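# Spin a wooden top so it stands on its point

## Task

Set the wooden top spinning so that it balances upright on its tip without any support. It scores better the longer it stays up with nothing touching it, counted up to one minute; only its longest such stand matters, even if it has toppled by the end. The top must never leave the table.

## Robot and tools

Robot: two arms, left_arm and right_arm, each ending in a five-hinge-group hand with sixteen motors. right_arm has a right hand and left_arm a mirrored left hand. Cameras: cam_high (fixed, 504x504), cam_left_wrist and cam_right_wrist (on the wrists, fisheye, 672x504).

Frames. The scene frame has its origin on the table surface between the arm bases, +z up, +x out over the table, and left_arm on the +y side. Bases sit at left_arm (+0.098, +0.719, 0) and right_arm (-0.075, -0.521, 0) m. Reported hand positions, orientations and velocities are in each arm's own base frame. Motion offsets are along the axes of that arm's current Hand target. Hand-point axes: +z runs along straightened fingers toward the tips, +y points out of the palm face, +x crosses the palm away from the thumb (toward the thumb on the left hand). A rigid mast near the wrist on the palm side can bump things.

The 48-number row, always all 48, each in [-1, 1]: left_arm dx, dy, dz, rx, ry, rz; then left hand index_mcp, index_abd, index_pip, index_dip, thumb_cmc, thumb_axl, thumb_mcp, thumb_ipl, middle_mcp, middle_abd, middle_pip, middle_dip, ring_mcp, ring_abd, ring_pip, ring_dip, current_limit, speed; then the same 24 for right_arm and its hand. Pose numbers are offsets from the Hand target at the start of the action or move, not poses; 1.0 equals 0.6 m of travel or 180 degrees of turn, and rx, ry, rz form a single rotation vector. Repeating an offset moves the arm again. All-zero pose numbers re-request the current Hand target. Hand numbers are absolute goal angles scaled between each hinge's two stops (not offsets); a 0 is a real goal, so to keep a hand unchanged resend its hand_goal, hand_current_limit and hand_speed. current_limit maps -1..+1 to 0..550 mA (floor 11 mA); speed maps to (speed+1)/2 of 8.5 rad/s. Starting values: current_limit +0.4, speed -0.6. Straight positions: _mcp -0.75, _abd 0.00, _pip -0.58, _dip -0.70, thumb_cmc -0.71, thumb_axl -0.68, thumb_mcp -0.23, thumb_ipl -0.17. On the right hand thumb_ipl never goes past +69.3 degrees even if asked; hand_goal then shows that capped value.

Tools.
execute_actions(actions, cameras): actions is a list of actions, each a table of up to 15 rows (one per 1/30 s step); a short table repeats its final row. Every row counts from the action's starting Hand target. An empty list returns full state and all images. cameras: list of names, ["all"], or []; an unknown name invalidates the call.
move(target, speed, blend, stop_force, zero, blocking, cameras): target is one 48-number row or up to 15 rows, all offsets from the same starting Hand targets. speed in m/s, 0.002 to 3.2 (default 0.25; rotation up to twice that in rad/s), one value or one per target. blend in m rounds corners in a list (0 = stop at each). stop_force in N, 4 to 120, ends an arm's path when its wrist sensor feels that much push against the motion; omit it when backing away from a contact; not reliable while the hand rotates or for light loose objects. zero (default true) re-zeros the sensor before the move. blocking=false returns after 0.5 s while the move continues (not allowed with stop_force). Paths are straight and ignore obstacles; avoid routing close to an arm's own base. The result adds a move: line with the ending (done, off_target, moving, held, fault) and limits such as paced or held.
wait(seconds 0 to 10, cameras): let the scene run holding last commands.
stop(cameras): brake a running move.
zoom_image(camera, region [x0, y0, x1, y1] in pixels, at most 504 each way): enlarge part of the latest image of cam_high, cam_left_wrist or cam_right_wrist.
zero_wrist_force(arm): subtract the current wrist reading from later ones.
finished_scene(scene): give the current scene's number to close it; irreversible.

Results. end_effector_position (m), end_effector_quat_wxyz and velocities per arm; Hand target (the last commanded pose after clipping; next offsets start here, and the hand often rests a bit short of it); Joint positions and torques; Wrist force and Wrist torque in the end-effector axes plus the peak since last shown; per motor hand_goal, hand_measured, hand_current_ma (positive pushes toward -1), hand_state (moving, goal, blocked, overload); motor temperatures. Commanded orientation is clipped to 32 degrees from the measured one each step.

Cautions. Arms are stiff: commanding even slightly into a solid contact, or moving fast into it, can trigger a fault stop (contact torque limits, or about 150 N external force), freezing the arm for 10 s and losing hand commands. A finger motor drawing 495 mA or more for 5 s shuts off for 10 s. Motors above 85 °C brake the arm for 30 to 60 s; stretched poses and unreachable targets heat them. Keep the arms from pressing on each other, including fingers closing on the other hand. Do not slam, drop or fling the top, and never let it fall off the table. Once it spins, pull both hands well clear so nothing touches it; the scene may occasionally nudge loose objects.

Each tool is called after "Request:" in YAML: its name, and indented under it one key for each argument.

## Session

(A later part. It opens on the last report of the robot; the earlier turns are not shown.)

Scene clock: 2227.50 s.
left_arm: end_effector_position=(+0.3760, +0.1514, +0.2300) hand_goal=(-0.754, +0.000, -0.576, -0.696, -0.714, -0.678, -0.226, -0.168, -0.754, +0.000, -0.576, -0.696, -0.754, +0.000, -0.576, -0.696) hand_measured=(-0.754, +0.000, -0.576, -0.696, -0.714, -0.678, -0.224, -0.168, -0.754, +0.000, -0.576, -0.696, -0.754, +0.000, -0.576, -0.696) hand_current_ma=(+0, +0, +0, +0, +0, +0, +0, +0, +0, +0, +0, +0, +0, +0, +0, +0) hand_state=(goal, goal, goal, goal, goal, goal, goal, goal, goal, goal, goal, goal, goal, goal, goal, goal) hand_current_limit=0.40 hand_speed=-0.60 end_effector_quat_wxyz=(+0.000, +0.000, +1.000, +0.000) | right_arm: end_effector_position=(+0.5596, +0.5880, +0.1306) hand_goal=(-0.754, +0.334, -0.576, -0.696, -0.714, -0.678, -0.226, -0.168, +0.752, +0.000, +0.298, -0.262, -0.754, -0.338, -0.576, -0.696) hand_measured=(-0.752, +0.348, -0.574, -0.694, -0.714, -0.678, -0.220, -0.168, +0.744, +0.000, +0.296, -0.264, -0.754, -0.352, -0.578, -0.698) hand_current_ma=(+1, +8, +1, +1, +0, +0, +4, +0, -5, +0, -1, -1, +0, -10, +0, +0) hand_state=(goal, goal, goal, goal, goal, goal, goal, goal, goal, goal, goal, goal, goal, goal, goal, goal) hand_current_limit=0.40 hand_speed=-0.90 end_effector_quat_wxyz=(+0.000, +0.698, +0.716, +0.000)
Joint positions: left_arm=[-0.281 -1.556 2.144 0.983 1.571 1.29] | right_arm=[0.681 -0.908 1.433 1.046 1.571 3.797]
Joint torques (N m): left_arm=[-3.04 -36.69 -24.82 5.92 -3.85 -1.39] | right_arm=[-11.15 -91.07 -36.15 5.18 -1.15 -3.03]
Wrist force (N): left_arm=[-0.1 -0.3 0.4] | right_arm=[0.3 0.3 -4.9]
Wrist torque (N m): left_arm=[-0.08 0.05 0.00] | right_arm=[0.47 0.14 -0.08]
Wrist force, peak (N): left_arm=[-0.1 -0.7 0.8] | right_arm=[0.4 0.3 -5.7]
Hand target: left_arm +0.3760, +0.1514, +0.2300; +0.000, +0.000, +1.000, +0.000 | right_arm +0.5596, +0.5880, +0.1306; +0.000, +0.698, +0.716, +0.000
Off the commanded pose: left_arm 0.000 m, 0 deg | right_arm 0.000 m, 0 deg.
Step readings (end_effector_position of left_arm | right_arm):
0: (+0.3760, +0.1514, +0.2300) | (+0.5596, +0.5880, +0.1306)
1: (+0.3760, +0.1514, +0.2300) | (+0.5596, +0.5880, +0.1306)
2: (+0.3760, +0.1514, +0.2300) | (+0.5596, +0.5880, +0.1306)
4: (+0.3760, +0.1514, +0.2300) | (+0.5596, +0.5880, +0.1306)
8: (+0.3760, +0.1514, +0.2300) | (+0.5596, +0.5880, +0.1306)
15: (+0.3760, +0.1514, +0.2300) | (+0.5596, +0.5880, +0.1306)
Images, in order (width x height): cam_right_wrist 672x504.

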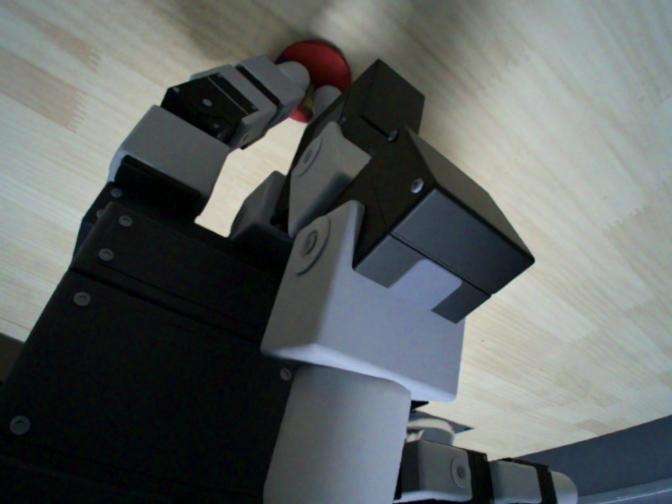

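Request:
execute_actions:
  actions:
    - [[0,0,0,0,0,0,-0.754,0,-0.576,-0.696,-0.714,-0.678,-0.226,-0.168,-0.754,0,-0.576,-0.696,-0.754,0,-0.576,-0.696,0.4,-0.6,0,0,-0.0002,0,0,0,-0.754,0.322,-0.576,-0.696,-0.714,-0.678,-0.226,-0.168,0.753,0,0.299,-0.261,-0.754,-0.325,-0.576,-0.696,0.4,-0.9]]
  cameras: ["cam_right_wrist"]

Request:
zoom_image:
  camera: "cam_right_wrist"
  region: [220, 20, 400, 155]

Scene clock: 2232.87 s.
left_arm: end_effector_position=(+0.3760, +0.1514, +0.2300) hand_goal=(-0.754, +0.000, -0.576, -0.696, -0.714, -0.678, -0.226, -0.168, -0.754, +0.000, -0.576, -0.696, -0.754, +0.000, -0.576, -0.696) hand_measured=(-0.754, +0.000, -0.576, -0.696, -0.714, -0.678, -0.224, -0.168, -0.754, +0.000, -0.576, -0.696, -0.754, +0.000, -0.576, -0.696) hand_current_ma=(+0, +0, +0, +0, +0, +0, +0, +0, +0, +0, +0, +0, +0, +0, +0, +0) hand_state=(goal, goal, goal, goal, goal, goal, goal, goal, goal, goal, goal, goal, goal, goal, goal, goal) hand_current_limit=0.40 hand_speed=-0.60 end_effector_quat_wxyz=(+0.000, +0.000, +1.000, +0.000) | right_arm: end_effector_position=(+0.5596, +0.5880, +0.1307) hand_goal=(-0.754, +0.322, -0.576, -0.696, -0.714, -0.678, -0.226, -0.168, +0.752, +0.000, +0.298, -0.262, -0.754, -0.326, -0.576, -0.696) hand_measured=(-0.752, +0.346, -0.574, -0.694, -0.714, -0.678, -0.220, -0.168, +0.744, +0.000, +0.296, -0.264, -0.752, -0.352, -0.578, -0.698) hand_current_ma=(+1, +19, +1, +1, +0, +0, +4, +0, -5, +0, -1, -1, +0, -24, +0, +0) hand_state=(goal, blocked, goal, goal, goal, goal, goal, goal, goal, goal, goal, goal, goal, blocked, goal, goal) hand_current_limit=0.40 hand_speed=-0.90 end_effector_quat_wxyz=(+0.000, +0.698, +0.716, +0.000)
Joint positions: left_arm=[-0.281 -1.556 2.144 0.983 1.571 1.29] | right_arm=[0.681 -0.908 1.433 1.046 1.571 3.797]
Joint torques (N m): left_arm=[-3.75 -36.02 -26.63 5.4 -3.6 -1.36] | right_arm=[-7.85 -93.57 -36.73 6.55 -1.09 -2.81]
Wrist force (N): left_arm=[0.0 -0.3 0.6] | right_arm=[0.0 0.6 -4.1]
Wrist torque (N m): left_arm=[-0.09 0.03 0.02] | right_arm=[0.39 0.11 -0.10]
Wrist force, peak (N): left_arm=[-0.4 -0.8 0.7] | right_arm=[0.3 0.6 -5.9]
Hand target: left_arm +0.3760, +0.1514, +0.2300; +0.000, +0.000, +1.000, +0.000 | right_arm +0.5596, +0.5880, +0.1307; +0.000, +0.698, +0.716, +0.000
Off the commanded pose: left_arm 0.000 m, 0 deg | right_arm 0.000 m, 0 deg.
Step readings (end_effector_position of left_arm | right_arm):
0: (+0.3760, +0.1514, +0.2300) | (+0.5596, +0.5880, +0.1306)
1: (+0.3760, +0.1514, +0.2300) | (+0.5596, +0.5880, +0.1306)
2: (+0.3760, +0.1514, +0.2300) | (+0.5596, +0.5880, +0.1306)
4: (+0.3760, +0.1514, +0.2300) | (+0.5596, +0.5881, +0.1306)
8: (+0.3760, +0.1514, +0.2300) | (+0.5596, +0.5881, +0.1307)
15: (+0.3760, +0.1514, +0.2300) | (+0.5596, +0.5880, +0.1307)
Images, in order (width x height): cam_right_wrist 672x504.

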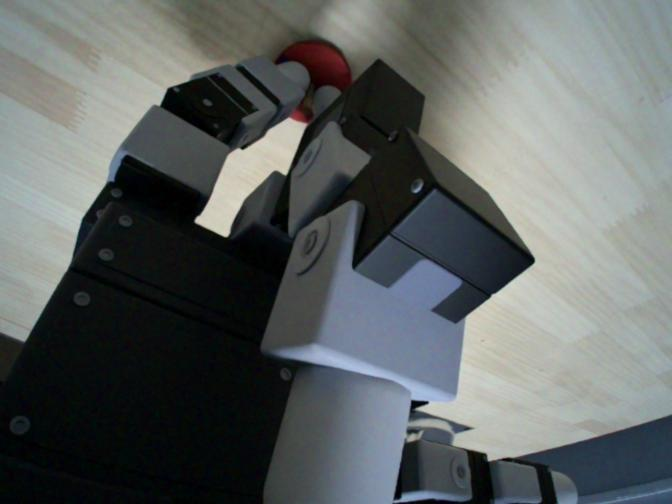

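Scaled by 2.800 from the camera's 672x504 image, which has a finer 960x720 frame.

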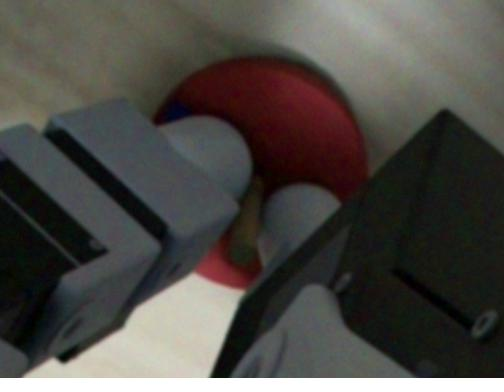

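Request:
execute_actions:
  actions:
    - [[0,0,0,0,0,0,-0.754,0,-0.576,-0.696,-0.714,-0.678,-0.226,-0.168,-0.754,0,-0.576,-0.696,-0.754,0,-0.576,-0.696,0.4,-0.6,0,0,0,0,0,0,-0.785,0.325,-0.576,-0.696,-0.714,-0.678,-0.226,-0.168,0.753,0,0.299,-0.261,-0.723,-0.328,-0.576,-0.696,0.4,-0.95]]
  cameras: ["cam_right_wrist"]

Request:
zoom_image:
  camera: "cam_right_wrist"
  region: [220, 20, 400, 155]

Scene clock: 2242.23 s.
left_arm: end_effector_position=(+0.3760, +0.1514, +0.2300) hand_goal=(-0.754, +0.000, -0.576, -0.696, -0.714, -0.678, -0.226, -0.168, -0.754, +0.000, -0.576, -0.696, -0.754, +0.000, -0.576, -0.696) hand_measured=(-0.754, +0.000, -0.576, -0.696, -0.714, -0.678, -0.224, -0.168, -0.754, +0.000, -0.576, -0.696, -0.754, +0.000, -0.576, -0.696) hand_current_ma=(+0, +0, +0, +0, +0, +0, +0, +0, +0, +0, +0, +0, +0, +0, +0, +0) hand_state=(goal, goal, goal, goal, goal, goal, goal, goal, goal, goal, goal, goal, goal, goal, goal, goal) hand_current_limit=0.40 hand_speed=-0.60 end_effector_quat_wxyz=(+0.000, +0.000, +1.000, +0.000) | right_arm: end_effector_position=(+0.5596, +0.5880, +0.1307) hand_goal=(-0.786, +0.324, -0.576, -0.696, -0.714, -0.678, -0.226, -0.168, +0.752, +0.000, +0.298, -0.262, -0.724, -0.328, -0.576, -0.696) hand_measured=(-0.772, +0.344, -0.574, -0.694, -0.714, -0.678, -0.220, -0.168, +0.744, +0.000, +0.296, -0.264, -0.730, -0.352, -0.578, -0.698) hand_current_ma=(+12, +16, +1, +1, +0, +0, +4, +0, -5, +0, -1, -1, -4, -20, +0, +0) hand_state=(goal, blocked, goal, goal, goal, goal, goal, goal, goal, goal, goal, goal, goal, blocked, goal, goal) hand_current_limit=0.40 hand_speed=-0.95 end_effector_quat_wxyz=(+0.000, +0.698, +0.716, +0.000)
Joint positions: left_arm=[-0.281 -1.556 2.144 0.983 1.571 1.29] | right_arm=[0.681 -0.908 1.433 1.046 1.571 3.797]
Joint torques (N m): left_arm=[-3.32 -38.18 -26.3 6 -3.7 -1.13] | right_arm=[-4.13 -94.93 -36.24 6.29 -0.76 -3.09]
Wrist force (N): left_arm=[-0.2 -0.2 0.9] | right_arm=[-0.2 0.0 -2.4]
Wrist torque (N m): left_arm=[-0.10 0.06 0.00] | right_arm=[0.34 0.04 -0.14]
Wrist force, peak (N): left_arm=[-0.2 -0.7 0.9] | right_arm=[0.3 0.8 -4.4]
Hand target: left_arm +0.3760, +0.1514, +0.2300; +0.000, +0.000, +1.000, +0.000 | right_arm +0.5596, +0.5880, +0.1307; +0.000, +0.698, +0.716, +0.000
Off the commanded pose: left_arm 0.000 m, 0 deg | right_arm 0.000 m, 0 deg.
Step readings (end_effector_position of left_arm | right_arm):
0: (+0.3760, +0.1514, +0.2300) | (+0.5596, +0.5880, +0.1307)
1: (+0.3760, +0.1514, +0.2300) | (+0.5596, +0.5880, +0.1307)
2: (+0.3760, +0.1514, +0.2300) | (+0.5596, +0.5880, +0.1307)
4: (+0.3760, +0.1514, +0.2300) | (+0.5596, +0.5880, +0.1307)
8: (+0.3760, +0.1514, +0.2300) | (+0.5596, +0.5880, +0.1307)
15: (+0.3760, +0.1514, +0.2300) | (+0.5596, +0.5880, +0.1307)
Images, in order (width x height): cam_right_wrist 672x504.

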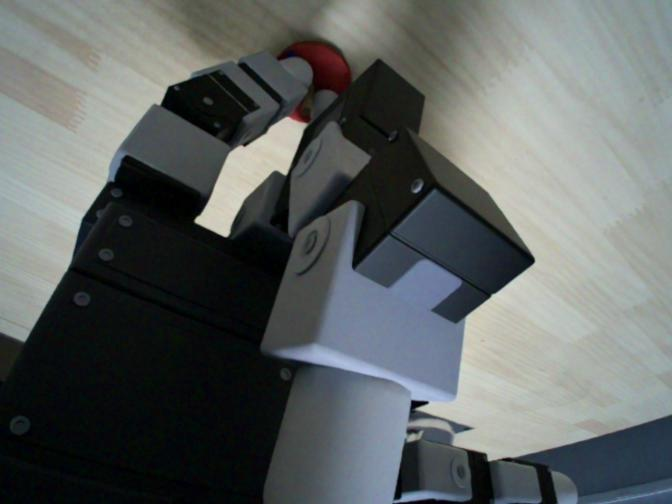

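Scaled by 2.800 from the camera's 672x504 image, which has a finer 960x720 frame.

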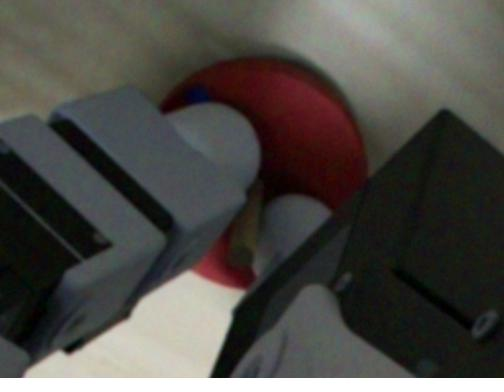

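Request:
execute_actions:
  actions:
    - [[0,0,0,0,0,0,-0.754,0,-0.576,-0.696,-0.714,-0.678,-0.226,-0.168,-0.754,0,-0.576,-0.696,-0.754,0,-0.576,-0.696,0.4,-0.6,0,0,0.00015,0,0,0,-0.82,0.32,-0.576,-0.696,-0.714,-0.678,-0.226,-0.168,0.753,0,0.299,-0.261,-0.695,-0.324,-0.576,-0.696,0.4,-0.95]]
  cameras: ["cam_right_wrist"]

Request:
zoom_image:
  camera: "cam_right_wrist"
  region: [220, 20, 400, 155]

Scene clock: 2249.80 s.
left_arm: end_effector_position=(+0.3760, +0.1514, +0.2300) hand_goal=(-0.754, +0.000, -0.576, -0.696, -0.714, -0.678, -0.226, -0.168, -0.754, +0.000, -0.576, -0.696, -0.754, +0.000, -0.576, -0.696) hand_measured=(-0.754, +0.000, -0.576, -0.696, -0.714, -0.678, -0.224, -0.168, -0.754, +0.000, -0.576, -0.696, -0.754, +0.000, -0.576, -0.696) hand_current_ma=(+0, +0, +0, +0, +0, +0, +0, +0, +0, +0, +0, +0, +0, +0, +0, +0) hand_state=(goal, goal, goal, goal, goal, goal, goal, goal, goal, goal, goal, goal, goal, goal, goal, goal) hand_current_limit=0.40 hand_speed=-0.60 end_effector_quat_wxyz=(+0.000, +0.000, +1.000, +0.000) | right_arm: end_effector_position=(+0.5596, +0.5881, +0.1307) hand_goal=(-0.820, +0.320, -0.576, -0.696, -0.714, -0.678, -0.226, -0.168, +0.752, +0.000, +0.298, -0.262, -0.696, -0.324, -0.576, -0.696) hand_measured=(-0.802, +0.338, -0.574, -0.694, -0.714, -0.678, -0.220, -0.168, +0.744, +0.000, +0.296, -0.264, -0.698, -0.344, -0.578, -0.698) hand_current_ma=(+16, +13, +1, +1, +0, +0, +4, +0, -5, +0, -1, -1, -1, -15, +0, +0) hand_state=(goal, goal, goal, goal, goal, goal, goal, goal, goal, goal, goal, goal, goal, goal, goal, goal) hand_current_limit=0.40 hand_speed=-0.95 end_effector_quat_wxyz=(+0.000, +0.698, +0.716, +0.000)
Joint positions: left_arm=[-0.281 -1.556 2.144 0.983 1.571 1.29] | right_arm=[0.681 -0.908 1.433 1.046 1.571 3.797]
Joint torques (N m): left_arm=[-5.41 -36.62 -25.46 5.92 -3.7 -1.28] | right_arm=[-1.94 -67.16 -25.14 0.32 -0.21 -3.05]
Wrist force (N): left_arm=[-0.4 -0.4 0.5] | right_arm=[0.1 -0.1 -2.6]
Wrist torque (N m): left_arm=[-0.09 0.08 -0.02] | right_arm=[0.28 0.04 -0.10]
Wrist force, peak (N): left_arm=[-0.2 -0.7 0.8] | right_arm=[-0.7 0.8 -3.9]
Hand target: left_arm +0.3760, +0.1514, +0.2300; +0.000, +0.000, +1.000, +0.000 | right_arm +0.5596, +0.5880, +0.1306; +0.000, +0.698, +0.716, +0.000
Off the commanded pose: left_arm 0.000 m, 0 deg | right_arm 0.000 m, 0 deg.
Step readings (end_effector_position of left_arm | right_arm):
0: (+0.3760, +0.1514, +0.2300) | (+0.5596, +0.5880, +0.1307)
1: (+0.3760, +0.1514, +0.2300) | (+0.5596, +0.5880, +0.1307)
2: (+0.3760, +0.1514, +0.2300) | (+0.5596, +0.5880, +0.1307)
4: (+0.3760, +0.1514, +0.2300) | (+0.5596, +0.5880, +0.1307)
8: (+0.3760, +0.1514, +0.2300) | (+0.5596, +0.5881, +0.1307)
15: (+0.3760, +0.1514, +0.2300) | (+0.5596, +0.5881, +0.1307)
Images, in order (width x height): cam_right_wrist 672x504.

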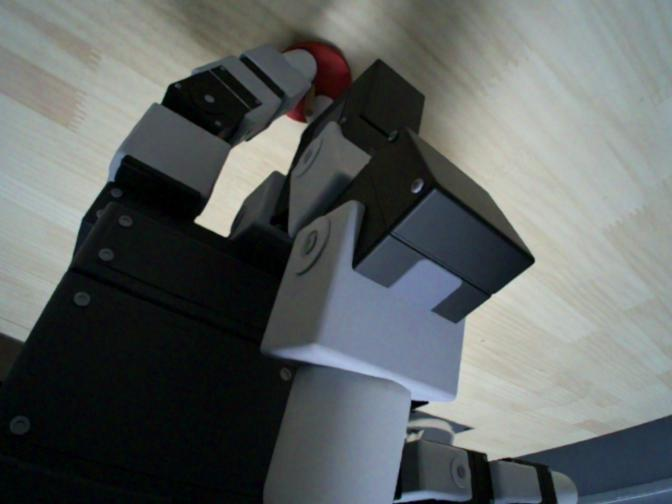

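Scaled by 2.800 from the camera's 672x504 image, which has a finer 960x720 frame.

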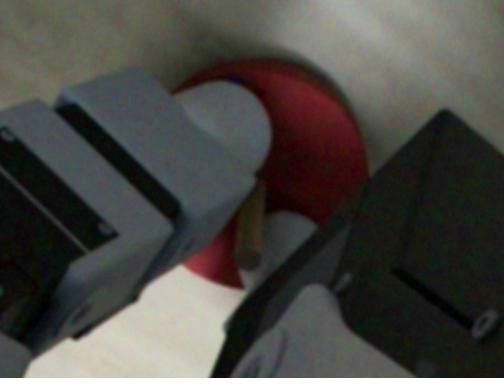

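Request:
execute_actions:
  actions:
    - [[0,0,0,0,0,0,-0.754,0,-0.576,-0.696,-0.714,-0.678,-0.226,-0.168,-0.754,0,-0.576,-0.696,-0.754,0,-0.576,-0.696,0.4,-0.6,0,0,0.0003,0,0,0,-0.852,0.322,-0.576,-0.696,-0.714,-0.678,-0.226,-0.168,0.753,0,0.299,-0.261,-0.674,-0.326,-0.576,-0.696,0.4,-0.95]]
  cameras: ["cam_right_wrist"]

Request:
zoom_image:
  camera: "cam_right_wrist"
  region: [220, 20, 400, 155]

Scene clock: 2257.67 s.
left_arm: end_effector_position=(+0.3760, +0.1514, +0.2300) hand_goal=(-0.754, +0.000, -0.576, -0.696, -0.714, -0.678, -0.226, -0.168, -0.754, +0.000, -0.576, -0.696, -0.754, +0.000, -0.576, -0.696) hand_measured=(-0.754, +0.000, -0.576, -0.696, -0.714, -0.678, -0.224, -0.168, -0.754, +0.000, -0.576, -0.696, -0.754, +0.000, -0.576, -0.696) hand_current_ma=(+0, +0, +0, +0, +0, +0, +0, +0, +0, +0, +0, +0, +0, +0, +0, +0) hand_state=(goal, goal, goal, goal, goal, goal, goal, goal, goal, goal, goal, goal, goal, goal, goal, goal) hand_current_limit=0.40 hand_speed=-0.60 end_effector_quat_wxyz=(+0.000, +0.000, +1.000, +0.000) | right_arm: end_effector_position=(+0.5596, +0.5880, +0.1304) hand_goal=(-0.852, +0.322, -0.576, -0.696, -0.714, -0.678, -0.226, -0.168, +0.752, +0.000, +0.298, -0.262, -0.674, -0.326, -0.576, -0.696) hand_measured=(-0.836, +0.336, -0.574, -0.694, -0.714, -0.678, -0.220, -0.168, +0.744, +0.000, +0.296, -0.264, -0.680, -0.342, -0.578, -0.698) hand_current_ma=(+15, +10, +1, +1, +0, +0, +4, +0, -5, +0, -1, -1, -3, -12, +0, +0) hand_state=(goal, goal, goal, goal, goal, goal, goal, goal, goal, goal, goal, goal, goal, goal, goal, goal) hand_current_limit=0.40 hand_speed=-0.95 end_effector_quat_wxyz=(+0.000, +0.698, +0.716, +0.000)
Joint positions: left_arm=[-0.281 -1.556 2.144 0.983 1.571 1.29] | right_arm=[0.681 -0.908 1.433 1.046 1.571 3.797]
Joint torques (N m): left_arm=[-0.74 -37.3 -25.82 5.95 -4.04 -1.07] | right_arm=[1.65 -69.39 -24.22 2.26 0.3 -2.83]
Wrist force (N): left_arm=[-0.3 -0.4 0.4] | right_arm=[0.2 0.2 -2.2]
Wrist torque (N m): left_arm=[-0.09 0.06 0.00] | right_arm=[0.23 0.00 -0.09]
Wrist force, peak (N): left_arm=[-0.5 -0.5 0.8] | right_arm=[0.1 0.5 -3.4]
Hand target: left_arm +0.3760, +0.1514, +0.2300; +0.000, +0.000, +1.000, +0.000 | right_arm +0.5596, +0.5880, +0.1304; +0.000, +0.698, +0.716, +0.000
Off the commanded pose: left_arm 0.000 m, 0 deg | right_arm 0.000 m, 0 deg.
Step readings (end_effector_position of left_arm | right_arm):
0: (+0.3760, +0.1514, +0.2300) | (+0.5596, +0.5880, +0.1306)
1: (+0.3760, +0.1514, +0.2300) | (+0.5596, +0.5880, +0.1306)
2: (+0.3760, +0.1514, +0.2300) | (+0.5596, +0.5880, +0.1306)
4: (+0.3760, +0.1514, +0.2300) | (+0.5596, +0.5880, +0.1304)
8: (+0.3760, +0.1514, +0.2300) | (+0.5596, +0.5880, +0.1304)
15: (+0.3760, +0.1514, +0.2300) | (+0.5596, +0.5880, +0.1304)
Images, in order (width x height): cam_right_wrist 672x504.

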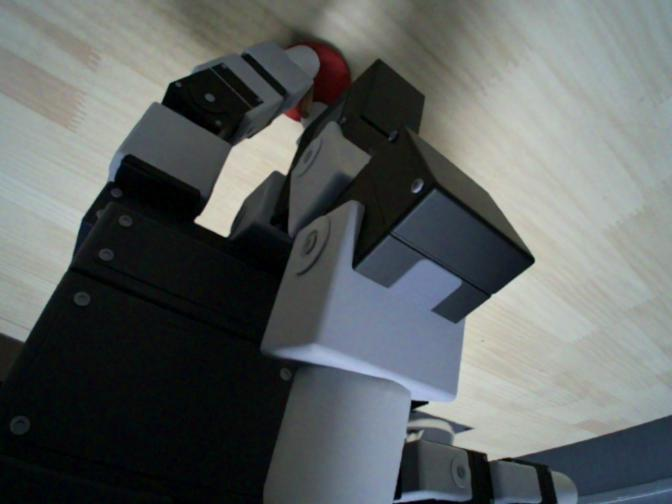

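Scaled by 2.800 from the camera's 672x504 image, which has a finer 960x720 frame.

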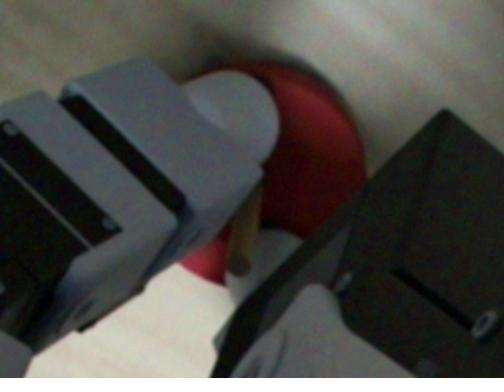

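Request:
execute_actions:
  actions:
    - [[0,0,0,0,0,0,-0.754,0,-0.576,-0.696,-0.714,-0.678,-0.226,-0.168,-0.754,0,-0.576,-0.696,-0.754,0,-0.576,-0.696,0.4,-0.6,0,0,-0.0002,0,0,0,-0.856,0.31,-0.576,-0.696,-0.714,-0.678,-0.226,-0.168,0.753,0,0.299,-0.261,-0.670,-0.314,-0.576,-0.696,0.4,-0.95]]
  cameras: ["cam_right_wrist"]

Request:
zoom_image:
  camera: "cam_right_wrist"
  region: [220, 20, 400, 155]

Scene clock: 2267.03 s.
left_arm: end_effector_position=(+0.3760, +0.1514, +0.2300) hand_goal=(-0.754, +0.000, -0.576, -0.696, -0.714, -0.678, -0.226, -0.168, -0.754, +0.000, -0.576, -0.696, -0.754, +0.000, -0.576, -0.696) hand_measured=(-0.754, +0.000, -0.576, -0.696, -0.714, -0.678, -0.224, -0.168, -0.754, +0.000, -0.576, -0.696, -0.754, +0.000, -0.576, -0.696) hand_current_ma=(+0, +0, +0, +0, +0, +0, +0, +0, +0, +0, +0, +0, +0, +0, +0, +0) hand_state=(goal, goal, goal, goal, goal, goal, goal, goal, goal, goal, goal, goal, goal, goal, goal, goal) hand_current_limit=0.40 hand_speed=-0.60 end_effector_quat_wxyz=(+0.000, +0.000, +1.000, +0.000) | right_arm: end_effector_position=(+0.5596, +0.5880, +0.1306) hand_goal=(-0.856, +0.310, -0.576, -0.696, -0.714, -0.678, -0.226, -0.168, +0.752, +0.000, +0.298, -0.262, -0.670, -0.314, -0.576, -0.696) hand_measured=(-0.838, +0.332, -0.574, -0.694, -0.714, -0.678, -0.220, -0.168, +0.744, +0.000, +0.296, -0.264, -0.678, -0.338, -0.578, -0.698) hand_current_ma=(+19, +17, +1, +1, +0, +0, +4, +0, -5, +0, -1, -1, -5, -21, +0, +0) hand_state=(goal, blocked, goal, goal, goal, goal, goal, goal, goal, goal, goal, goal, goal, blocked, goal, goal) hand_current_limit=0.40 hand_speed=-0.95 end_effector_quat_wxyz=(+0.000, +0.698, +0.716, +0.000)
Joint positions: left_arm=[-0.281 -1.556 2.144 0.983 1.571 1.29] | right_arm=[0.681 -0.908 1.433 1.046 1.571 3.797]
Joint torques (N m): left_arm=[-2.76 -37.91 -26.57 5.56 -3.63 -0.76] | right_arm=[4.25 -92.84 -36.78 5.76 0.47 -2.76]
Wrist force (N): left_arm=[-0.3 -0.5 0.8] | right_arm=[0.0 -0.3 -2.2]
Wrist torque (N m): left_arm=[-0.14 0.08 0.00] | right_arm=[0.24 0.06 -0.12]
Wrist force, peak (N): left_arm=[-0.4 -0.5 0.9] | right_arm=[-0.2 0.1 -3.2]
Hand target: left_arm +0.3760, +0.1514, +0.2300; +0.000, +0.000, +1.000, +0.000 | right_arm +0.5596, +0.5880, +0.1305; +0.000, +0.698, +0.716, +0.000
Off the commanded pose: left_arm 0.000 m, 0 deg | right_arm 0.000 m, 0 deg.
Step readings (end_effector_position of left_arm | right_arm):
0: (+0.3760, +0.1514, +0.2300) | (+0.5596, +0.5880, +0.1304)
1: (+0.3760, +0.1514, +0.2300) | (+0.5596, +0.5880, +0.1304)
2: (+0.3760, +0.1514, +0.2300) | (+0.5596, +0.5880, +0.1305)
4: (+0.3760, +0.1514, +0.2300) | (+0.5596, +0.5880, +0.1305)
8: (+0.3760, +0.1514, +0.2300) | (+0.5596, +0.5880, +0.1305)
15: (+0.3760, +0.1514, +0.2300) | (+0.5596, +0.5880, +0.1305)
Images, in order (width x height): cam_right_wrist 672x504.

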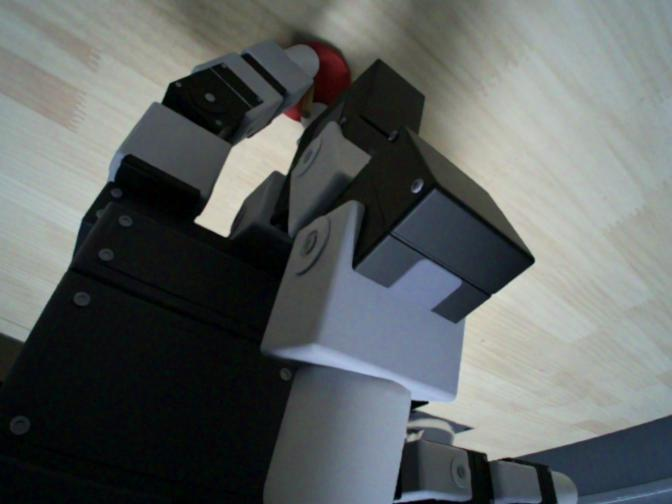

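Scaled by 2.800 from the camera's 672x504 image, which has a finer 960x720 frame.

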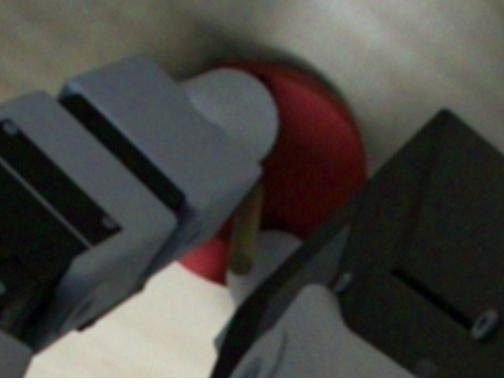

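Request:
execute_actions:
  actions:
    - [[0,0,0,0,0,0,-0.754,0,-0.576,-0.696,-0.714,-0.678,-0.226,-0.168,-0.754,0,-0.576,-0.696,-0.754,0,-0.576,-0.696,0.4,-0.6,0,0,0,0,0,0,-0.45,0.28,-0.153,-0.392,-0.714,-0.678,-0.226,-0.168,0.753,0,0.299,-0.261,-1,-0.28,-1,-1,1,1],[0,0,0,0,0,0,-0.754,0,-0.576,-0.696,-0.714,-0.678,-0.226,-0.168,-0.754,0,-0.576,-0.696,-0.754,0,-0.576,-0.696,0.4,-0.6,0,0,0,0,0,0,-0.45,0.28,-0.153,-0.392,-0.714,-0.678,-0.226,-0.168,0.753,0,0.299,-0.261,-1,-0.28,-1,-1,1,1],[0,0,0,0,0,0,-0.754,0,-0.576,-0.696,-0.714,-0.678,-0.226,-0.168,-0.754,0,-0.576,-0.696,-0.754,0,-0.576,-0.696,0.4,-0.6,0,0,0,0,0,0,-0.45,0.28,-0.153,-0.392,-0.714,-0.678,-0.226,-0.168,0.753,0,0.299,-0.261,-1,-0.28,-1,-1,1,1],[0,0,0,0,0,0,-0.754,0,-0.576,-0.696,-0.714,-0.678,-0.226,-0.168,-0.754,0,-0.576,-0.696,-0.754,0,-0.576,-0.696,0.4,-0.6,0,0,0,0,0,0,-0.45,0.28,-0.153,-0.392,-0.714,-0.678,-0.226,-0.168,0.753,0,0.299,-0.261,-1,-0.28,-1,-1,1,1],[0,0,0,0,0,0,-0.754,0,-0.576,-0.696,-0.714,-0.678,-0.226,-0.168,-0.754,0,-0.576,-0.696,-0.754,0,-0.576,-0.696,0.4,-0.6,0,0,0,0,0,0,-0.45,0.28,-0.153,-0.392,-0.714,-0.678,-0.226,-0.168,0.753,0,0.299,-0.261,-1,-0.28,-1,-1,1,1],[0,0,0,0,0,0,-0.754,0,-0.576,-0.696,-0.714,-0.678,-0.226,-0.168,-0.754,0,-0.576,-0.696,-0.754,0,-0.576,-0.696,0.4,-0.6,0,0,-0.02,0,0,0,-0.45,0.22,-0.153,-0.392,-0.714,-0.678,-0.226,-0.168,0.753,0,0.299,-0.261,-1,-0.22,-1,-1,1,1],[0,0,0,0,0,0,-0.754,0,-0.576,-0.696,-0.714,-0.678,-0.226,-0.168,-0.754,0,-0.576,-0.696,-0.754,0,-0.576,-0.696,0.4,-0.6,0,0,-0.05,0,0,0,-0.45,0.22,-0.153,-0.392,-0.714,-0.678,-0.226,-0.168,0.753,0,0.299,-0.261,-1,-0.22,-1,-1,1,1],[0,0,0,0,0,0,-0.754,0,-0.576,-0.696,-0.714,-0.678,-0.226,-0.168,-0.754,0,-0.576,-0.696,-0.754,0,-0.576,-0.696,0.4,-0.6,0,0,-0.09,0,0,0,-0.45,0.22,-0.153,-0.392,-0.714,-0.678,-0.226,-0.168,0.753,0,0.299,-0.261,-1,-0.22,-1,-1,1,1]]
  cameras: ["cam_right_wrist"]

Request:
wait:
  seconds: 0
  cameras: ["cam_right_wrist"]

Request:
zoom_image:
  camera: "cam_right_wrist"
  region: [200, 0, 420, 165]

Scene clock: 2283.37 s.
left_arm: end_effector_position=(+0.3760, +0.1514, +0.2300) hand_goal=(-0.754, +0.000, -0.576, -0.696, -0.714, -0.678, -0.226, -0.168, -0.754, +0.000, -0.576, -0.696, -0.754, +0.000, -0.576, -0.696) hand_measured=(-0.754, +0.000, -0.576, -0.696, -0.714, -0.678, -0.224, -0.168, -0.754, +0.000, -0.576, -0.696, -0.754, +0.000, -0.576, -0.696) hand_current_ma=(+0, +0, +0, +0, +0, +0, +0, +0, +0, +0, +0, +0, +0, +0, +0, +0) hand_state=(goal, goal, goal, goal, goal, goal, goal, goal, goal, goal, goal, goal, goal, goal, goal, goal) hand_current_limit=0.40 hand_speed=-0.60 end_effector_quat_wxyz=(+0.000, +0.000, +1.000, +0.000) | right_arm: end_effector_position=(+0.5596, +0.5880, +0.1843) hand_goal=(-0.450, +0.220, -0.154, -0.392, -0.714, -0.678, -0.226, -0.168, +0.752, +0.000, +0.298, -0.262, -1.000, -0.220, -1.000, -1.000) hand_measured=(-0.454, +0.222, -0.158, -0.396, -0.714, -0.678, -0.220, -0.168, +0.744, +0.000, +0.296, -0.264, -0.992, -0.222, -0.994, -0.996) hand_current_ma=(-2, +0, -2, -1, +0, +0, +3, +0, -5, +0, -1, -1, +5, +0, +2, +1) hand_state=(goal, goal, goal, goal, goal, goal, goal, goal, goal, goal, goal, goal, goal, goal, goal, goal) hand_current_limit=1.00 hand_speed=1.00 end_effector_quat_wxyz=(+0.000, +0.698, +0.716, +0.000) end_effector_velocity=(-0.001, +0.000, +0.002) end_effector_angular_velocity=(-0.002, +0.004, +0.000)
Joint positions: left_arm=[-0.281 -1.556 2.144 0.983 1.571 1.29] | right_arm=[0.681 -0.95 1.399 1.122 1.571 3.797]
Joint velocities: left_arm=[within noise] | right_arm=[0 -0.001 -0.001 0.007 0 0]
Joint torques (N m): left_arm=[-3.41 -36.87 -25.8 5.88 -4.03 -1.46] | right_arm=[15.05 -93.23 -38.78 6.42 -0.29 -2.4]
Wrist force (N): left_arm=[-0.2 -0.4 0.6] | right_arm=[-0.2 0.3 -1.2]
Wrist torque (N m): left_arm=[-0.11 0.06 0.00] | right_arm=[0.26 0.07 -0.11]
Wrist force, peak (N): left_arm=[-0.5 -0.8 0.9] | right_arm=[0.1 0.6 -12.6]
Hand target: left_arm +0.3760, +0.1514, +0.2300; +0.000, +0.000, +1.000, +0.000 | right_arm +0.5596, +0.5881, +0.1845; +0.000, +0.698, +0.716, +0.000
Off the commanded pose: left_arm 0.000 m, 0 deg | right_arm 0.000 m, 0 deg.
Step readings (end_effector_position of left_arm | right_arm):
0: (+0.3760, +0.1514, +0.2300) | (+0.5596, +0.5880, +0.1306)
1: (+0.3760, +0.1514, +0.2300) | (+0.5596, +0.5880, +0.1306)
2: (+0.3760, +0.1514, +0.2300) | (+0.5596, +0.5881, +0.1306)
4: (+0.3760, +0.1514, +0.2300) | (+0.5597, +0.5881, +0.1306)
8: (+0.3760, +0.1514, +0.2300) | (+0.5596, +0.5880, +0.1444)
15: (+0.3760, +0.1514, +0.2300) | (+0.5597, +0.5881, +0.1861)
Images, in order (width x height): cam_right_wrist 672x504.

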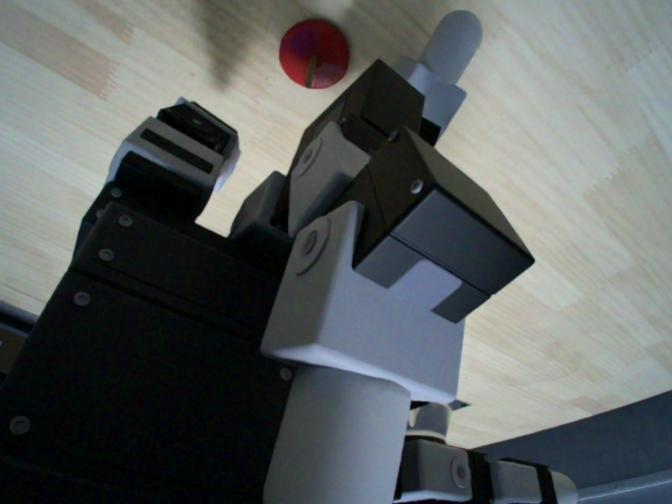

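Scene clock: 2283.37 s.
left_arm: end_effector_position=(+0.3760, +0.1514, +0.2300) hand_goal=(-0.754, +0.000, -0.576, -0.696, -0.714, -0.678, -0.226, -0.168, -0.754, +0.000, -0.576, -0.696, -0.754, +0.000, -0.576, -0.696) hand_measured=(-0.754, +0.000, -0.576, -0.696, -0.714, -0.678, -0.224, -0.168, -0.754, +0.000, -0.576, -0.696, -0.754, +0.000, -0.576, -0.696) hand_current_ma=(+0, +0, +0, +0, +0, +0, +0, +0, +0, +0, +0, +0, +0, +0, +0, +0) hand_state=(goal, goal, goal, goal, goal, goal, goal, goal, goal, goal, goal, goal, goal, goal, goal, goal) hand_current_limit=0.40 hand_speed=-0.60 end_effector_quat_wxyz=(+0.000, +0.000, +1.000, +0.000) | right_arm: end_effector_position=(+0.5596, +0.5880, +0.1843) hand_goal=(-0.450, +0.220, -0.154, -0.392, -0.714, -0.678, -0.226, -0.168, +0.752, +0.000, +0.298, -0.262, -1.000, -0.220, -1.000, -1.000) hand_measured=(-0.454, +0.222, -0.158, -0.396, -0.714, -0.678, -0.220, -0.168, +0.744, +0.000, +0.296, -0.264, -0.992, -0.222, -0.994, -0.996) hand_current_ma=(-2, +0, -2, -1, +0, +0, +3, +0, -5, +0, -1, -1, +5, +0, +2, +1) hand_state=(goal, goal, goal, goal, goal, goal, goal, goal, goal, goal, goal, goal, goal, goal, goal, goal) hand_current_limit=1.00 hand_speed=1.00 end_effector_quat_wxyz=(+0.000, +0.698, +0.716, +0.000) end_effector_velocity=(-0.001, +0.000, +0.002) end_effector_angular_velocity=(-0.002, +0.004, +0.000)
Joint positions: left_arm=[-0.281 -1.556 2.144 0.983 1.571 1.29] | right_arm=[0.681 -0.95 1.399 1.122 1.571 3.797]
Joint velocities: left_arm=[within noise] | right_arm=[0 -0.001 -0.001 0.007 0 0]
Joint torques (N m): left_arm=[-3.41 -36.87 -25.8 5.88 -4.03 -1.46] | right_arm=[15.05 -93.23 -38.78 6.42 -0.29 -2.4]
Wrist force (N): left_arm=[-0.2 -0.4 0.6] | right_arm=[-0.2 0.3 -1.2]
Wrist torque (N m): left_arm=[-0.11 0.06 0.00] | right_arm=[0.26 0.07 -0.11]
Wrist force, peak (N): left_arm=[-0.2 -0.4 0.6] | right_arm=[-0.2 0.3 -1.2]
Hand target: left_arm +0.3760, +0.1514, +0.2300; +0.000, +0.000, +1.000, +0.000 | right_arm +0.5596, +0.5881, +0.1845; +0.000, +0.698, +0.716, +0.000
Off the commanded pose: left_arm 0.000 m, 0 deg | right_arm 0.000 m, 0 deg.
Images, in order (width x height): cam_right_wrist 672x504.

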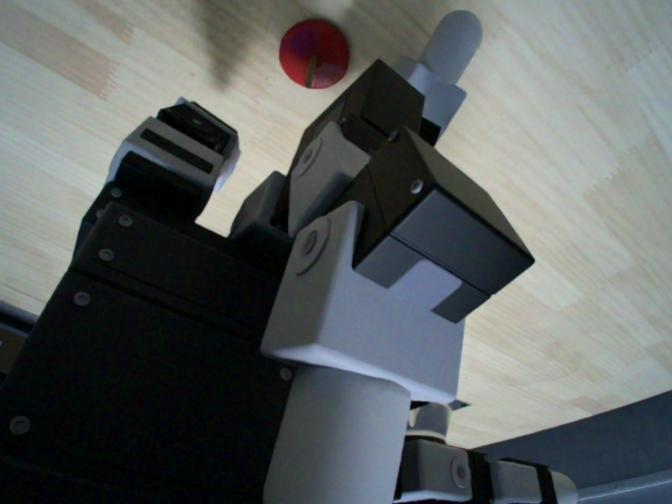

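Scaled by 2.291 from the camera's 672x504 image, which has a finer 960x720 frame.

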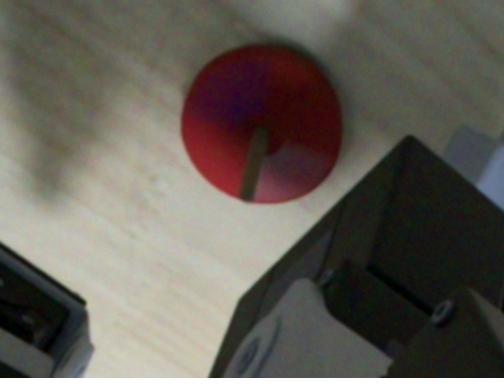

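Request:
wait:
  seconds: 0.2
  cameras: ["cam_right_wrist"]

Request:
zoom_image:
  camera: "cam_right_wrist"
  region: [200, 0, 420, 165]

Scene clock: 2286.93 s.
left_arm: end_effector_position=(+0.3760, +0.1514, +0.2300) hand_goal=(-0.754, +0.000, -0.576, -0.696, -0.714, -0.678, -0.226, -0.168, -0.754, +0.000, -0.576, -0.696, -0.754, +0.000, -0.576, -0.696) hand_measured=(-0.754, +0.000, -0.576, -0.696, -0.714, -0.678, -0.224, -0.168, -0.754, +0.000, -0.576, -0.696, -0.754, +0.000, -0.576, -0.696) hand_current_ma=(+0, +0, +0, +0, +0, +0, +0, +0, +0, +0, +0, +0, +0, +0, +0, +0) hand_state=(goal, goal, goal, goal, goal, goal, goal, goal, goal, goal, goal, goal, goal, goal, goal, goal) hand_current_limit=0.40 hand_speed=-0.60 end_effector_quat_wxyz=(+0.000, +0.000, +1.000, +0.000) | right_arm: end_effector_position=(+0.5596, +0.5881, +0.1846) hand_goal=(-0.450, +0.220, -0.154, -0.392, -0.714, -0.678, -0.226, -0.168, +0.752, +0.000, +0.298, -0.262, -1.000, -0.220, -1.000, -1.000) hand_measured=(-0.454, +0.222, -0.158, -0.396, -0.714, -0.678, -0.220, -0.168, +0.744, +0.000, +0.296, -0.264, -0.992, -0.222, -0.994, -0.996) hand_current_ma=(-2, +0, -2, -1, +0, +0, +3, +0, -5, +0, -1, -1, +5, +0, +2, +1) hand_state=(goal, goal, goal, goal, goal, goal, goal, goal, goal, goal, goal, goal, goal, goal, goal, goal) hand_current_limit=1.00 hand_speed=1.00 end_effector_quat_wxyz=(+0.000, +0.698, +0.716, +0.000)
Joint positions: left_arm=[-0.281 -1.556 2.144 0.983 1.571 1.29] | right_arm=[0.681 -0.95 1.398 1.123 1.571 3.797]
Joint torques (N m): left_arm=[-0.67 -35.81 -25.27 5.68 -3.69 -0.78] | right_arm=[16.46 -94.74 -38.99 6.77 -2.2 -0.31]
Wrist force (N): left_arm=[-0.3 -0.5 0.7] | right_arm=[0.5 0.1 -1.5]
Wrist torque (N m): left_arm=[-0.13 0.07 -0.01] | right_arm=[0.24 -0.02 -0.06]
Wrist force, peak (N): left_arm=[-0.2 -0.8 0.6] | right_arm=[0.2 0.2 -1.7]
Hand target: left_arm +0.3760, +0.1514, +0.2300; +0.000, +0.000, +1.000, +0.000 | right_arm +0.5596, +0.5881, +0.1845; +0.000, +0.698, +0.716, +0.000
Off the commanded pose: left_arm 0.000 m, 0 deg | right_arm 0.000 m, 0 deg.
wait: 0.20 s; at rest from the start
Images, in order (width x height): cam_right_wrist 672x504.

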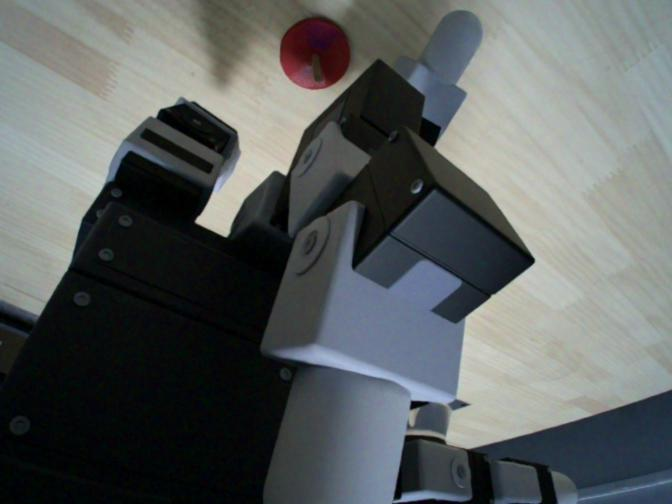

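Scaled by 2.291 from the camera's 672x504 image, which has a finer 960x720 frame.

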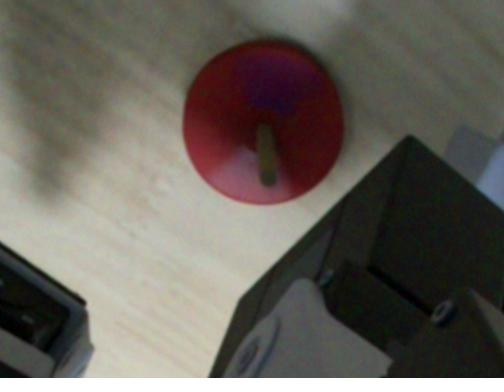

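Request:
wait:
  seconds: 1
  cameras: ["cam_right_wrist"]

Request:
zoom_image:
  camera: "cam_right_wrist"
  region: [200, 0, 420, 165]

Scene clock: 2291.60 s.
left_arm: end_effector_position=(+0.3760, +0.1514, +0.2300) hand_goal=(-0.754, +0.000, -0.576, -0.696, -0.714, -0.678, -0.226, -0.168, -0.754, +0.000, -0.576, -0.696, -0.754, +0.000, -0.576, -0.696) hand_measured=(-0.754, +0.000, -0.576, -0.696, -0.714, -0.678, -0.224, -0.168, -0.754, +0.000, -0.576, -0.696, -0.754, +0.000, -0.576, -0.696) hand_current_ma=(+0, +0, +0, +0, +0, +0, +0, +0, +0, +0, +0, +0, +0, +0, +0, +0) hand_state=(goal, goal, goal, goal, goal, goal, goal, goal, goal, goal, goal, goal, goal, goal, goal, goal) hand_current_limit=0.40 hand_speed=-0.60 end_effector_quat_wxyz=(+0.000, +0.000, +1.000, +0.000) | right_arm: end_effector_position=(+0.5596, +0.5881, +0.1846) hand_goal=(-0.450, +0.220, -0.154, -0.392, -0.714, -0.678, -0.226, -0.168, +0.752, +0.000, +0.298, -0.262, -1.000, -0.220, -1.000, -1.000) hand_measured=(-0.454, +0.222, -0.158, -0.396, -0.714, -0.678, -0.220, -0.168, +0.744, +0.000, +0.296, -0.264, -0.992, -0.222, -0.994, -0.996) hand_current_ma=(-2, +0, -2, -1, +0, +0, +3, +0, -5, +0, -1, -1, +5, +0, +2, +1) hand_state=(goal, goal, goal, goal, goal, goal, goal, goal, goal, goal, goal, goal, goal, goal, goal, goal) hand_current_limit=1.00 hand_speed=1.00 end_effector_quat_wxyz=(+0.000, +0.698, +0.716, +0.000)
Joint positions: left_arm=[-0.281 -1.556 2.144 0.983 1.571 1.29] | right_arm=[0.681 -0.95 1.398 1.123 1.571 3.797]
Joint torques (N m): left_arm=[-5.13 -39.17 -25.99 5.84 -3.71 -1.8] | right_arm=[19.47 -92.58 -39.14 6.8 -2.3 2.66]
Wrist force (N): left_arm=[-0.1 -0.2 0.6] | right_arm=[0.3 -0.2 -1.0]
Wrist torque (N m): left_arm=[-0.08 0.05 0.00] | right_arm=[0.16 0.00 -0.08]
Wrist force, peak (N): left_arm=[-0.1 -0.5 1.0] | right_arm=[0.6 0.0 -1.6]
Hand target: left_arm +0.3760, +0.1514, +0.2300; +0.000, +0.000, +1.000, +0.000 | right_arm +0.5596, +0.5881, +0.1845; +0.000, +0.698, +0.716, +0.000
Off the commanded pose: left_arm 0.000 m, 0 deg | right_arm 0.000 m, 0 deg.
wait: 1.00 s; at rest from the start
Images, in order (width x height): cam_right_wrist 672x504.

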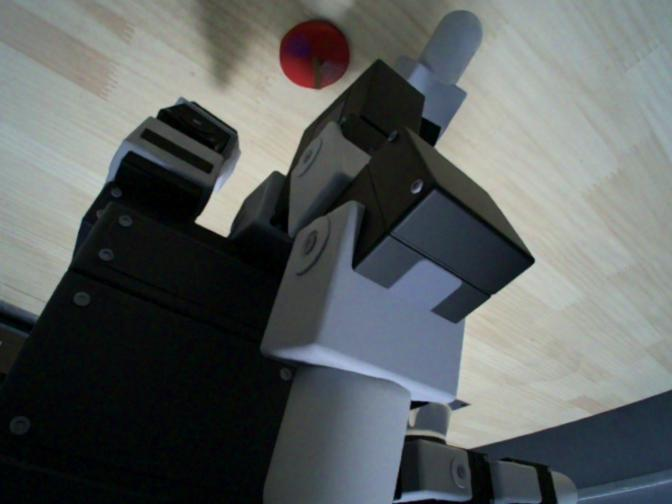

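Scaled by 2.291 from the camera's 672x504 image, which has a finer 960x720 frame.

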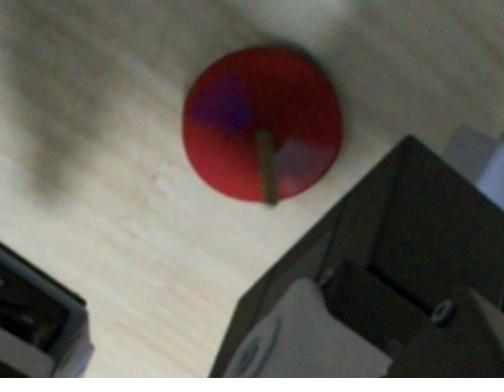

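Request:
wait:
  seconds: 0
  cameras: ["cam_right_wrist"]

Request:
zoom_image:
  camera: "cam_right_wrist"
  region: [200, 0, 420, 165]

Scene clock: 2294.23 s.
left_arm: end_effector_position=(+0.3760, +0.1514, +0.2300) hand_goal=(-0.754, +0.000, -0.576, -0.696, -0.714, -0.678, -0.226, -0.168, -0.754, +0.000, -0.576, -0.696, -0.754, +0.000, -0.576, -0.696) hand_measured=(-0.754, +0.000, -0.576, -0.696, -0.714, -0.678, -0.224, -0.168, -0.754, +0.000, -0.576, -0.696, -0.754, +0.000, -0.576, -0.696) hand_current_ma=(+0, +0, +0, +0, +0, +0, +0, +0, +0, +0, +0, +0, +0, +0, +0, +0) hand_state=(goal, goal, goal, goal, goal, goal, goal, goal, goal, goal, goal, goal, goal, goal, goal, goal) hand_current_limit=0.40 hand_speed=-0.60 end_effector_quat_wxyz=(+0.000, +0.000, +1.000, +0.000) | right_arm: end_effector_position=(+0.5596, +0.5881, +0.1846) hand_goal=(-0.450, +0.220, -0.154, -0.392, -0.714, -0.678, -0.226, -0.168, +0.752, +0.000, +0.298, -0.262, -1.000, -0.220, -1.000, -1.000) hand_measured=(-0.454, +0.222, -0.158, -0.396, -0.714, -0.678, -0.220, -0.168, +0.744, +0.000, +0.296, -0.264, -0.992, -0.222, -0.994, -0.996) hand_current_ma=(-2, +0, -2, -1, +0, +0, +3, +0, -5, +0, -1, -1, +5, +0, +2, +1) hand_state=(goal, goal, goal, goal, goal, goal, goal, goal, goal, goal, goal, goal, goal, goal, goal, goal) hand_current_limit=1.00 hand_speed=1.00 end_effector_quat_wxyz=(+0.000, +0.698, +0.716, +0.000)
Joint positions: left_arm=[-0.281 -1.556 2.144 0.983 1.571 1.29] | right_arm=[0.681 -0.95 1.398 1.123 1.571 3.797]
Joint torques (N m): left_arm=[-2.38 -35.97 -26.57 5.27 -3.99 -1.4] | right_arm=[20.44 -93.19 -38.52 6.71 -2.02 2.8]
Wrist force (N): left_arm=[-0.3 -0.2 0.5] | right_arm=[0.2 -0.2 -1.1]
Wrist torque (N m): left_arm=[-0.07 0.07 -0.01] | right_arm=[0.18 0.01 -0.10]
Wrist force, peak (N): left_arm=[-0.5 -0.6 0.7] | right_arm=[0.0 0.4 -1.5]
Hand target: left_arm +0.3760, +0.1514, +0.2300; +0.000, +0.000, +1.000, +0.000 | right_arm +0.5596, +0.5881, +0.1845; +0.000, +0.698, +0.716, +0.000
Off the commanded pose: left_arm 0.000 m, 0 deg | right_arm 0.000 m, 0 deg.
Images, in order (width x height): cam_right_wrist 672x504.

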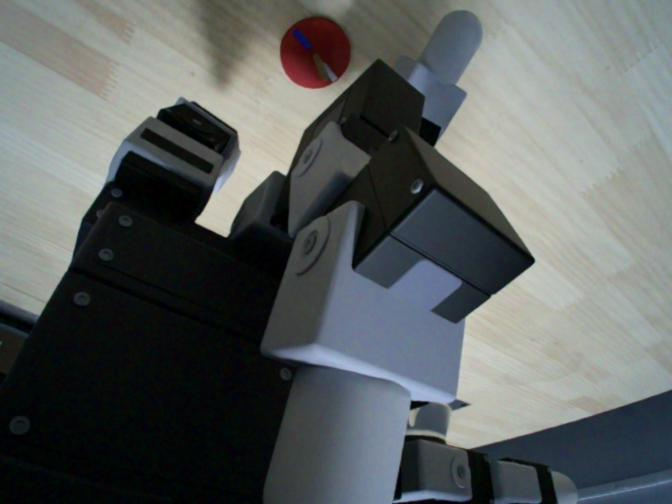

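Scaled by 2.291 from the camera's 672x504 image, which has a finer 960x720 frame.

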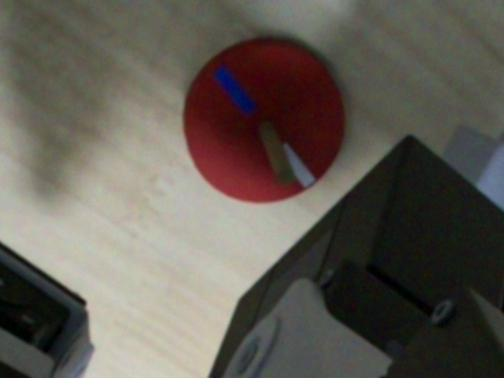

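Request:
wait:
  seconds: 0
  cameras: ["cam_right_wrist"]

Request:
zoom_image:
  camera: "cam_right_wrist"
  region: [200, 0, 420, 165]

Scene clock: 2408.77 s.
left_arm: end_effector_position=(+0.3760, +0.1514, +0.2300) hand_goal=(-0.754, +0.000, -0.576, -0.696, -0.714, -0.678, -0.226, -0.168, -0.754, +0.000, -0.576, -0.696, -0.754, +0.000, -0.576, -0.696) hand_measured=(-0.754, +0.000, -0.576, -0.696, -0.714, -0.678, -0.224, -0.168, -0.754, +0.000, -0.576, -0.696, -0.754, +0.000, -0.576, -0.696) hand_current_ma=(+0, +0, +0, +0, +0, +0, +0, +0, +0, +0, +0, +0, +0, +0, +0, +0) hand_state=(goal, goal, goal, goal, goal, goal, goal, goal, goal, goal, goal, goal, goal, goal, goal, goal) hand_current_limit=0.40 hand_speed=-0.60 end_effector_quat_wxyz=(+0.000, +0.000, +1.000, +0.000) | right_arm: end_effector_position=(+0.5596, +0.5881, +0.1846) hand_goal=(-0.450, +0.220, -0.154, -0.392, -0.714, -0.678, -0.226, -0.168, +0.752, +0.000, +0.298, -0.262, -1.000, -0.220, -1.000, -1.000) hand_measured=(-0.454, +0.222, -0.158, -0.396, -0.714, -0.678, -0.220, -0.168, +0.744, +0.000, +0.296, -0.264, -0.992, -0.222, -0.994, -0.996) hand_current_ma=(-2, +0, -2, -1, +0, +0, +3, +0, -5, +0, -1, -1, +5, +0, +2, +1) hand_state=(goal, goal, goal, goal, goal, goal, goal, goal, goal, goal, goal, goal, goal, goal, goal, goal) hand_current_limit=1.00 hand_speed=1.00 end_effector_quat_wxyz=(+0.000, +0.698, +0.716, +0.000)
Joint positions: left_arm=[-0.281 -1.556 2.144 0.983 1.571 1.29] | right_arm=[0.681 -0.95 1.398 1.123 1.571 3.797]
Joint torques (N m): left_arm=[-2.28 -37.76 -25.59 5.79 -4.04 -1.23] | right_arm=[20.57 -93.44 -38.97 6.12 -1.93 2.59]
Wrist force (N): left_arm=[0.0 -0.6 0.7] | right_arm=[0.5 0.5 -1.3]
Wrist torque (N m): left_arm=[-0.14 0.04 0.02] | right_arm=[0.28 -0.02 -0.05]
Wrist force, peak (N): left_arm=[-0.3 -0.7 0.9] | right_arm=[0.0 0.1 -1.8]
Hand target: left_arm +0.3760, +0.1514, +0.2300; +0.000, +0.000, +1.000, +0.000 | right_arm +0.5596, +0.5881, +0.1845; +0.000, +0.698, +0.716, +0.000
Off the commanded pose: left_arm 0.000 m, 0 deg | right_arm 0.000 m, 0 deg.
Images, in order (width x height): cam_right_wrist 672x504.

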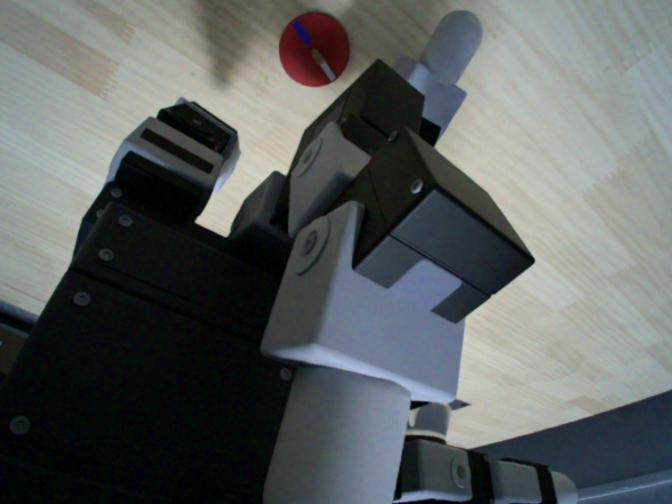

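Scaled by 2.291 from the camera's 672x504 image, which has a finer 960x720 frame.

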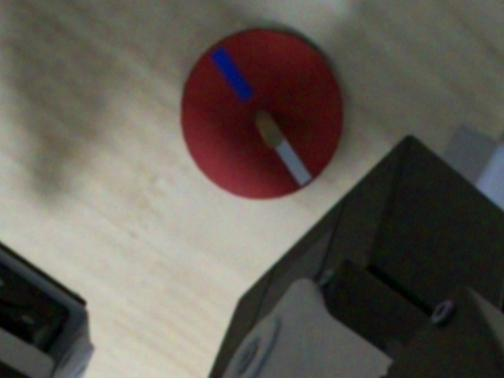

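Request:
move:
  target: [0,0,0,0,0,0,-0.754,0,-0.576,-0.696,-0.714,-0.678,-0.226,-0.168,-0.754,0,-0.576,-0.696,-0.754,0,-0.576,-0.696,0.4,-0.6,-0.0218,0.0717,0.0557,0.0893,0.0307,0,-0.754,0.285,-0.576,-0.696,-0.714,-0.678,-0.226,-0.168,0.753,0,0.299,-0.261,-0.754,-0.285,-0.576,-0.696,0.4,-0.7]
  speed: 0.08
  cameras: ["cam_right_wrist"]

Request:
zoom_image:
  camera: "cam_right_wrist"
  region: [220, 0, 400, 135]

Scene clock: 2434.90 s.
left_arm: end_effector_position=(+0.3760, +0.1514, +0.2300) hand_goal=(-0.754, +0.000, -0.576, -0.696, -0.714, -0.678, -0.226, -0.168, -0.754, +0.000, -0.576, -0.696, -0.754, +0.000, -0.576, -0.696) hand_measured=(-0.754, +0.000, -0.576, -0.696, -0.714, -0.678, -0.224, -0.168, -0.754, +0.000, -0.576, -0.696, -0.754, +0.000, -0.576, -0.696) hand_current_ma=(+0, +0, +0, +0, +0, +0, +0, +0, +0, +0, +0, +0, +0, +0, +0, +0) hand_state=(goal, goal, goal, goal, goal, goal, goal, goal, goal, goal, goal, goal, goal, goal, goal, goal) hand_current_limit=0.40 hand_speed=-0.60 end_effector_quat_wxyz=(+0.000, +0.000, +1.000, +0.000) | right_arm: end_effector_position=(+0.6031, +0.5760, +0.1511) hand_goal=(-0.754, +0.284, -0.576, -0.696, -0.714, -0.678, -0.226, -0.168, +0.752, +0.000, +0.298, -0.262, -0.754, -0.286, -0.576, -0.696) hand_measured=(-0.750, +0.278, -0.572, -0.694, -0.714, -0.678, -0.220, -0.168, +0.744, +0.000, +0.296, -0.264, -0.752, -0.282, -0.578, -0.698) hand_current_ma=(+2, -2, +1, +1, +0, +0, +3, +0, -5, +0, -1, -1, +0, +2, +0, -1) hand_state=(goal, goal, goal, goal, goal, goal, goal, goal, goal, goal, goal, goal, goal, goal, goal, goal) hand_current_limit=0.40 hand_speed=-0.70 end_effector_quat_wxyz=(-0.132, +0.690, +0.708, -0.067)
Joint positions: left_arm=[-0.281 -1.556 2.144 0.983 1.571 1.29] | right_arm=[0.558 -0.843 1.294 1.316 1.347 3.652]
Joint torques (N m): left_arm=[-4.96 -36.96 -25.48 5.69 -4.17 -1.17] | right_arm=[23.93 -96.92 -24.52 0.91 1.6 3.8]
Wrist force (N): left_arm=[-0.3 -0.3 0.6] | right_arm=[0.0 0.0 -0.6]
Wrist torque (N m): left_arm=[-0.09 0.07 -0.01] | right_arm=[0.23 0.01 0.06]
Wrist force, peak (N): left_arm=[-0.5 -0.6 0.9] | right_arm=[0.6 0.3 -1.7]
Hand target: left_arm +0.3760, +0.1514, +0.2300; +0.000, +0.000, +1.000, +0.000 | right_arm +0.6030, +0.5761, +0.1511; -0.132, +0.690, +0.708, -0.067
Off the commanded pose: left_arm 0.000 m, 0 deg | right_arm 0.000 m, 0 deg.
move: done
Images, in order (width x height): cam_right_wrist 672x504.

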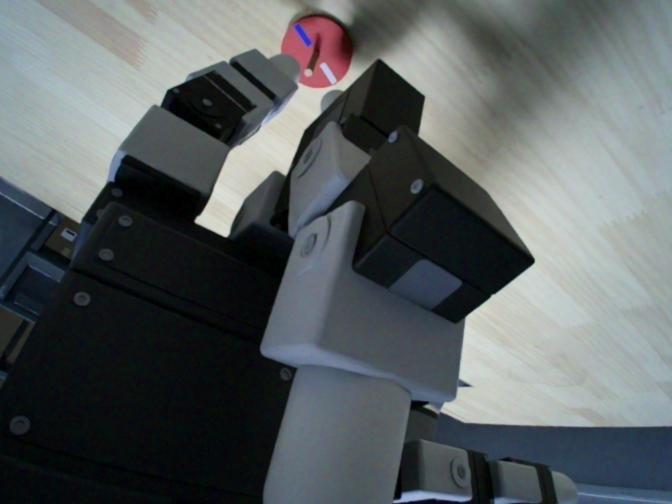

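Scaled by 2.800 from the camera's 672x504 image, which has a finer 960x720 frame.

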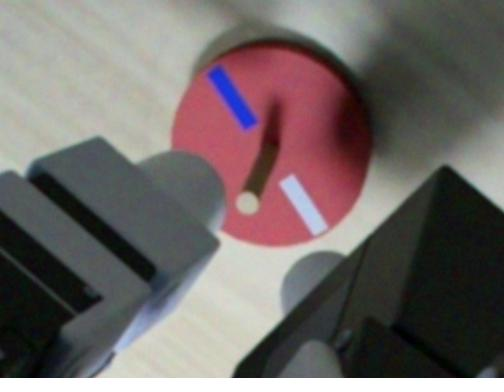

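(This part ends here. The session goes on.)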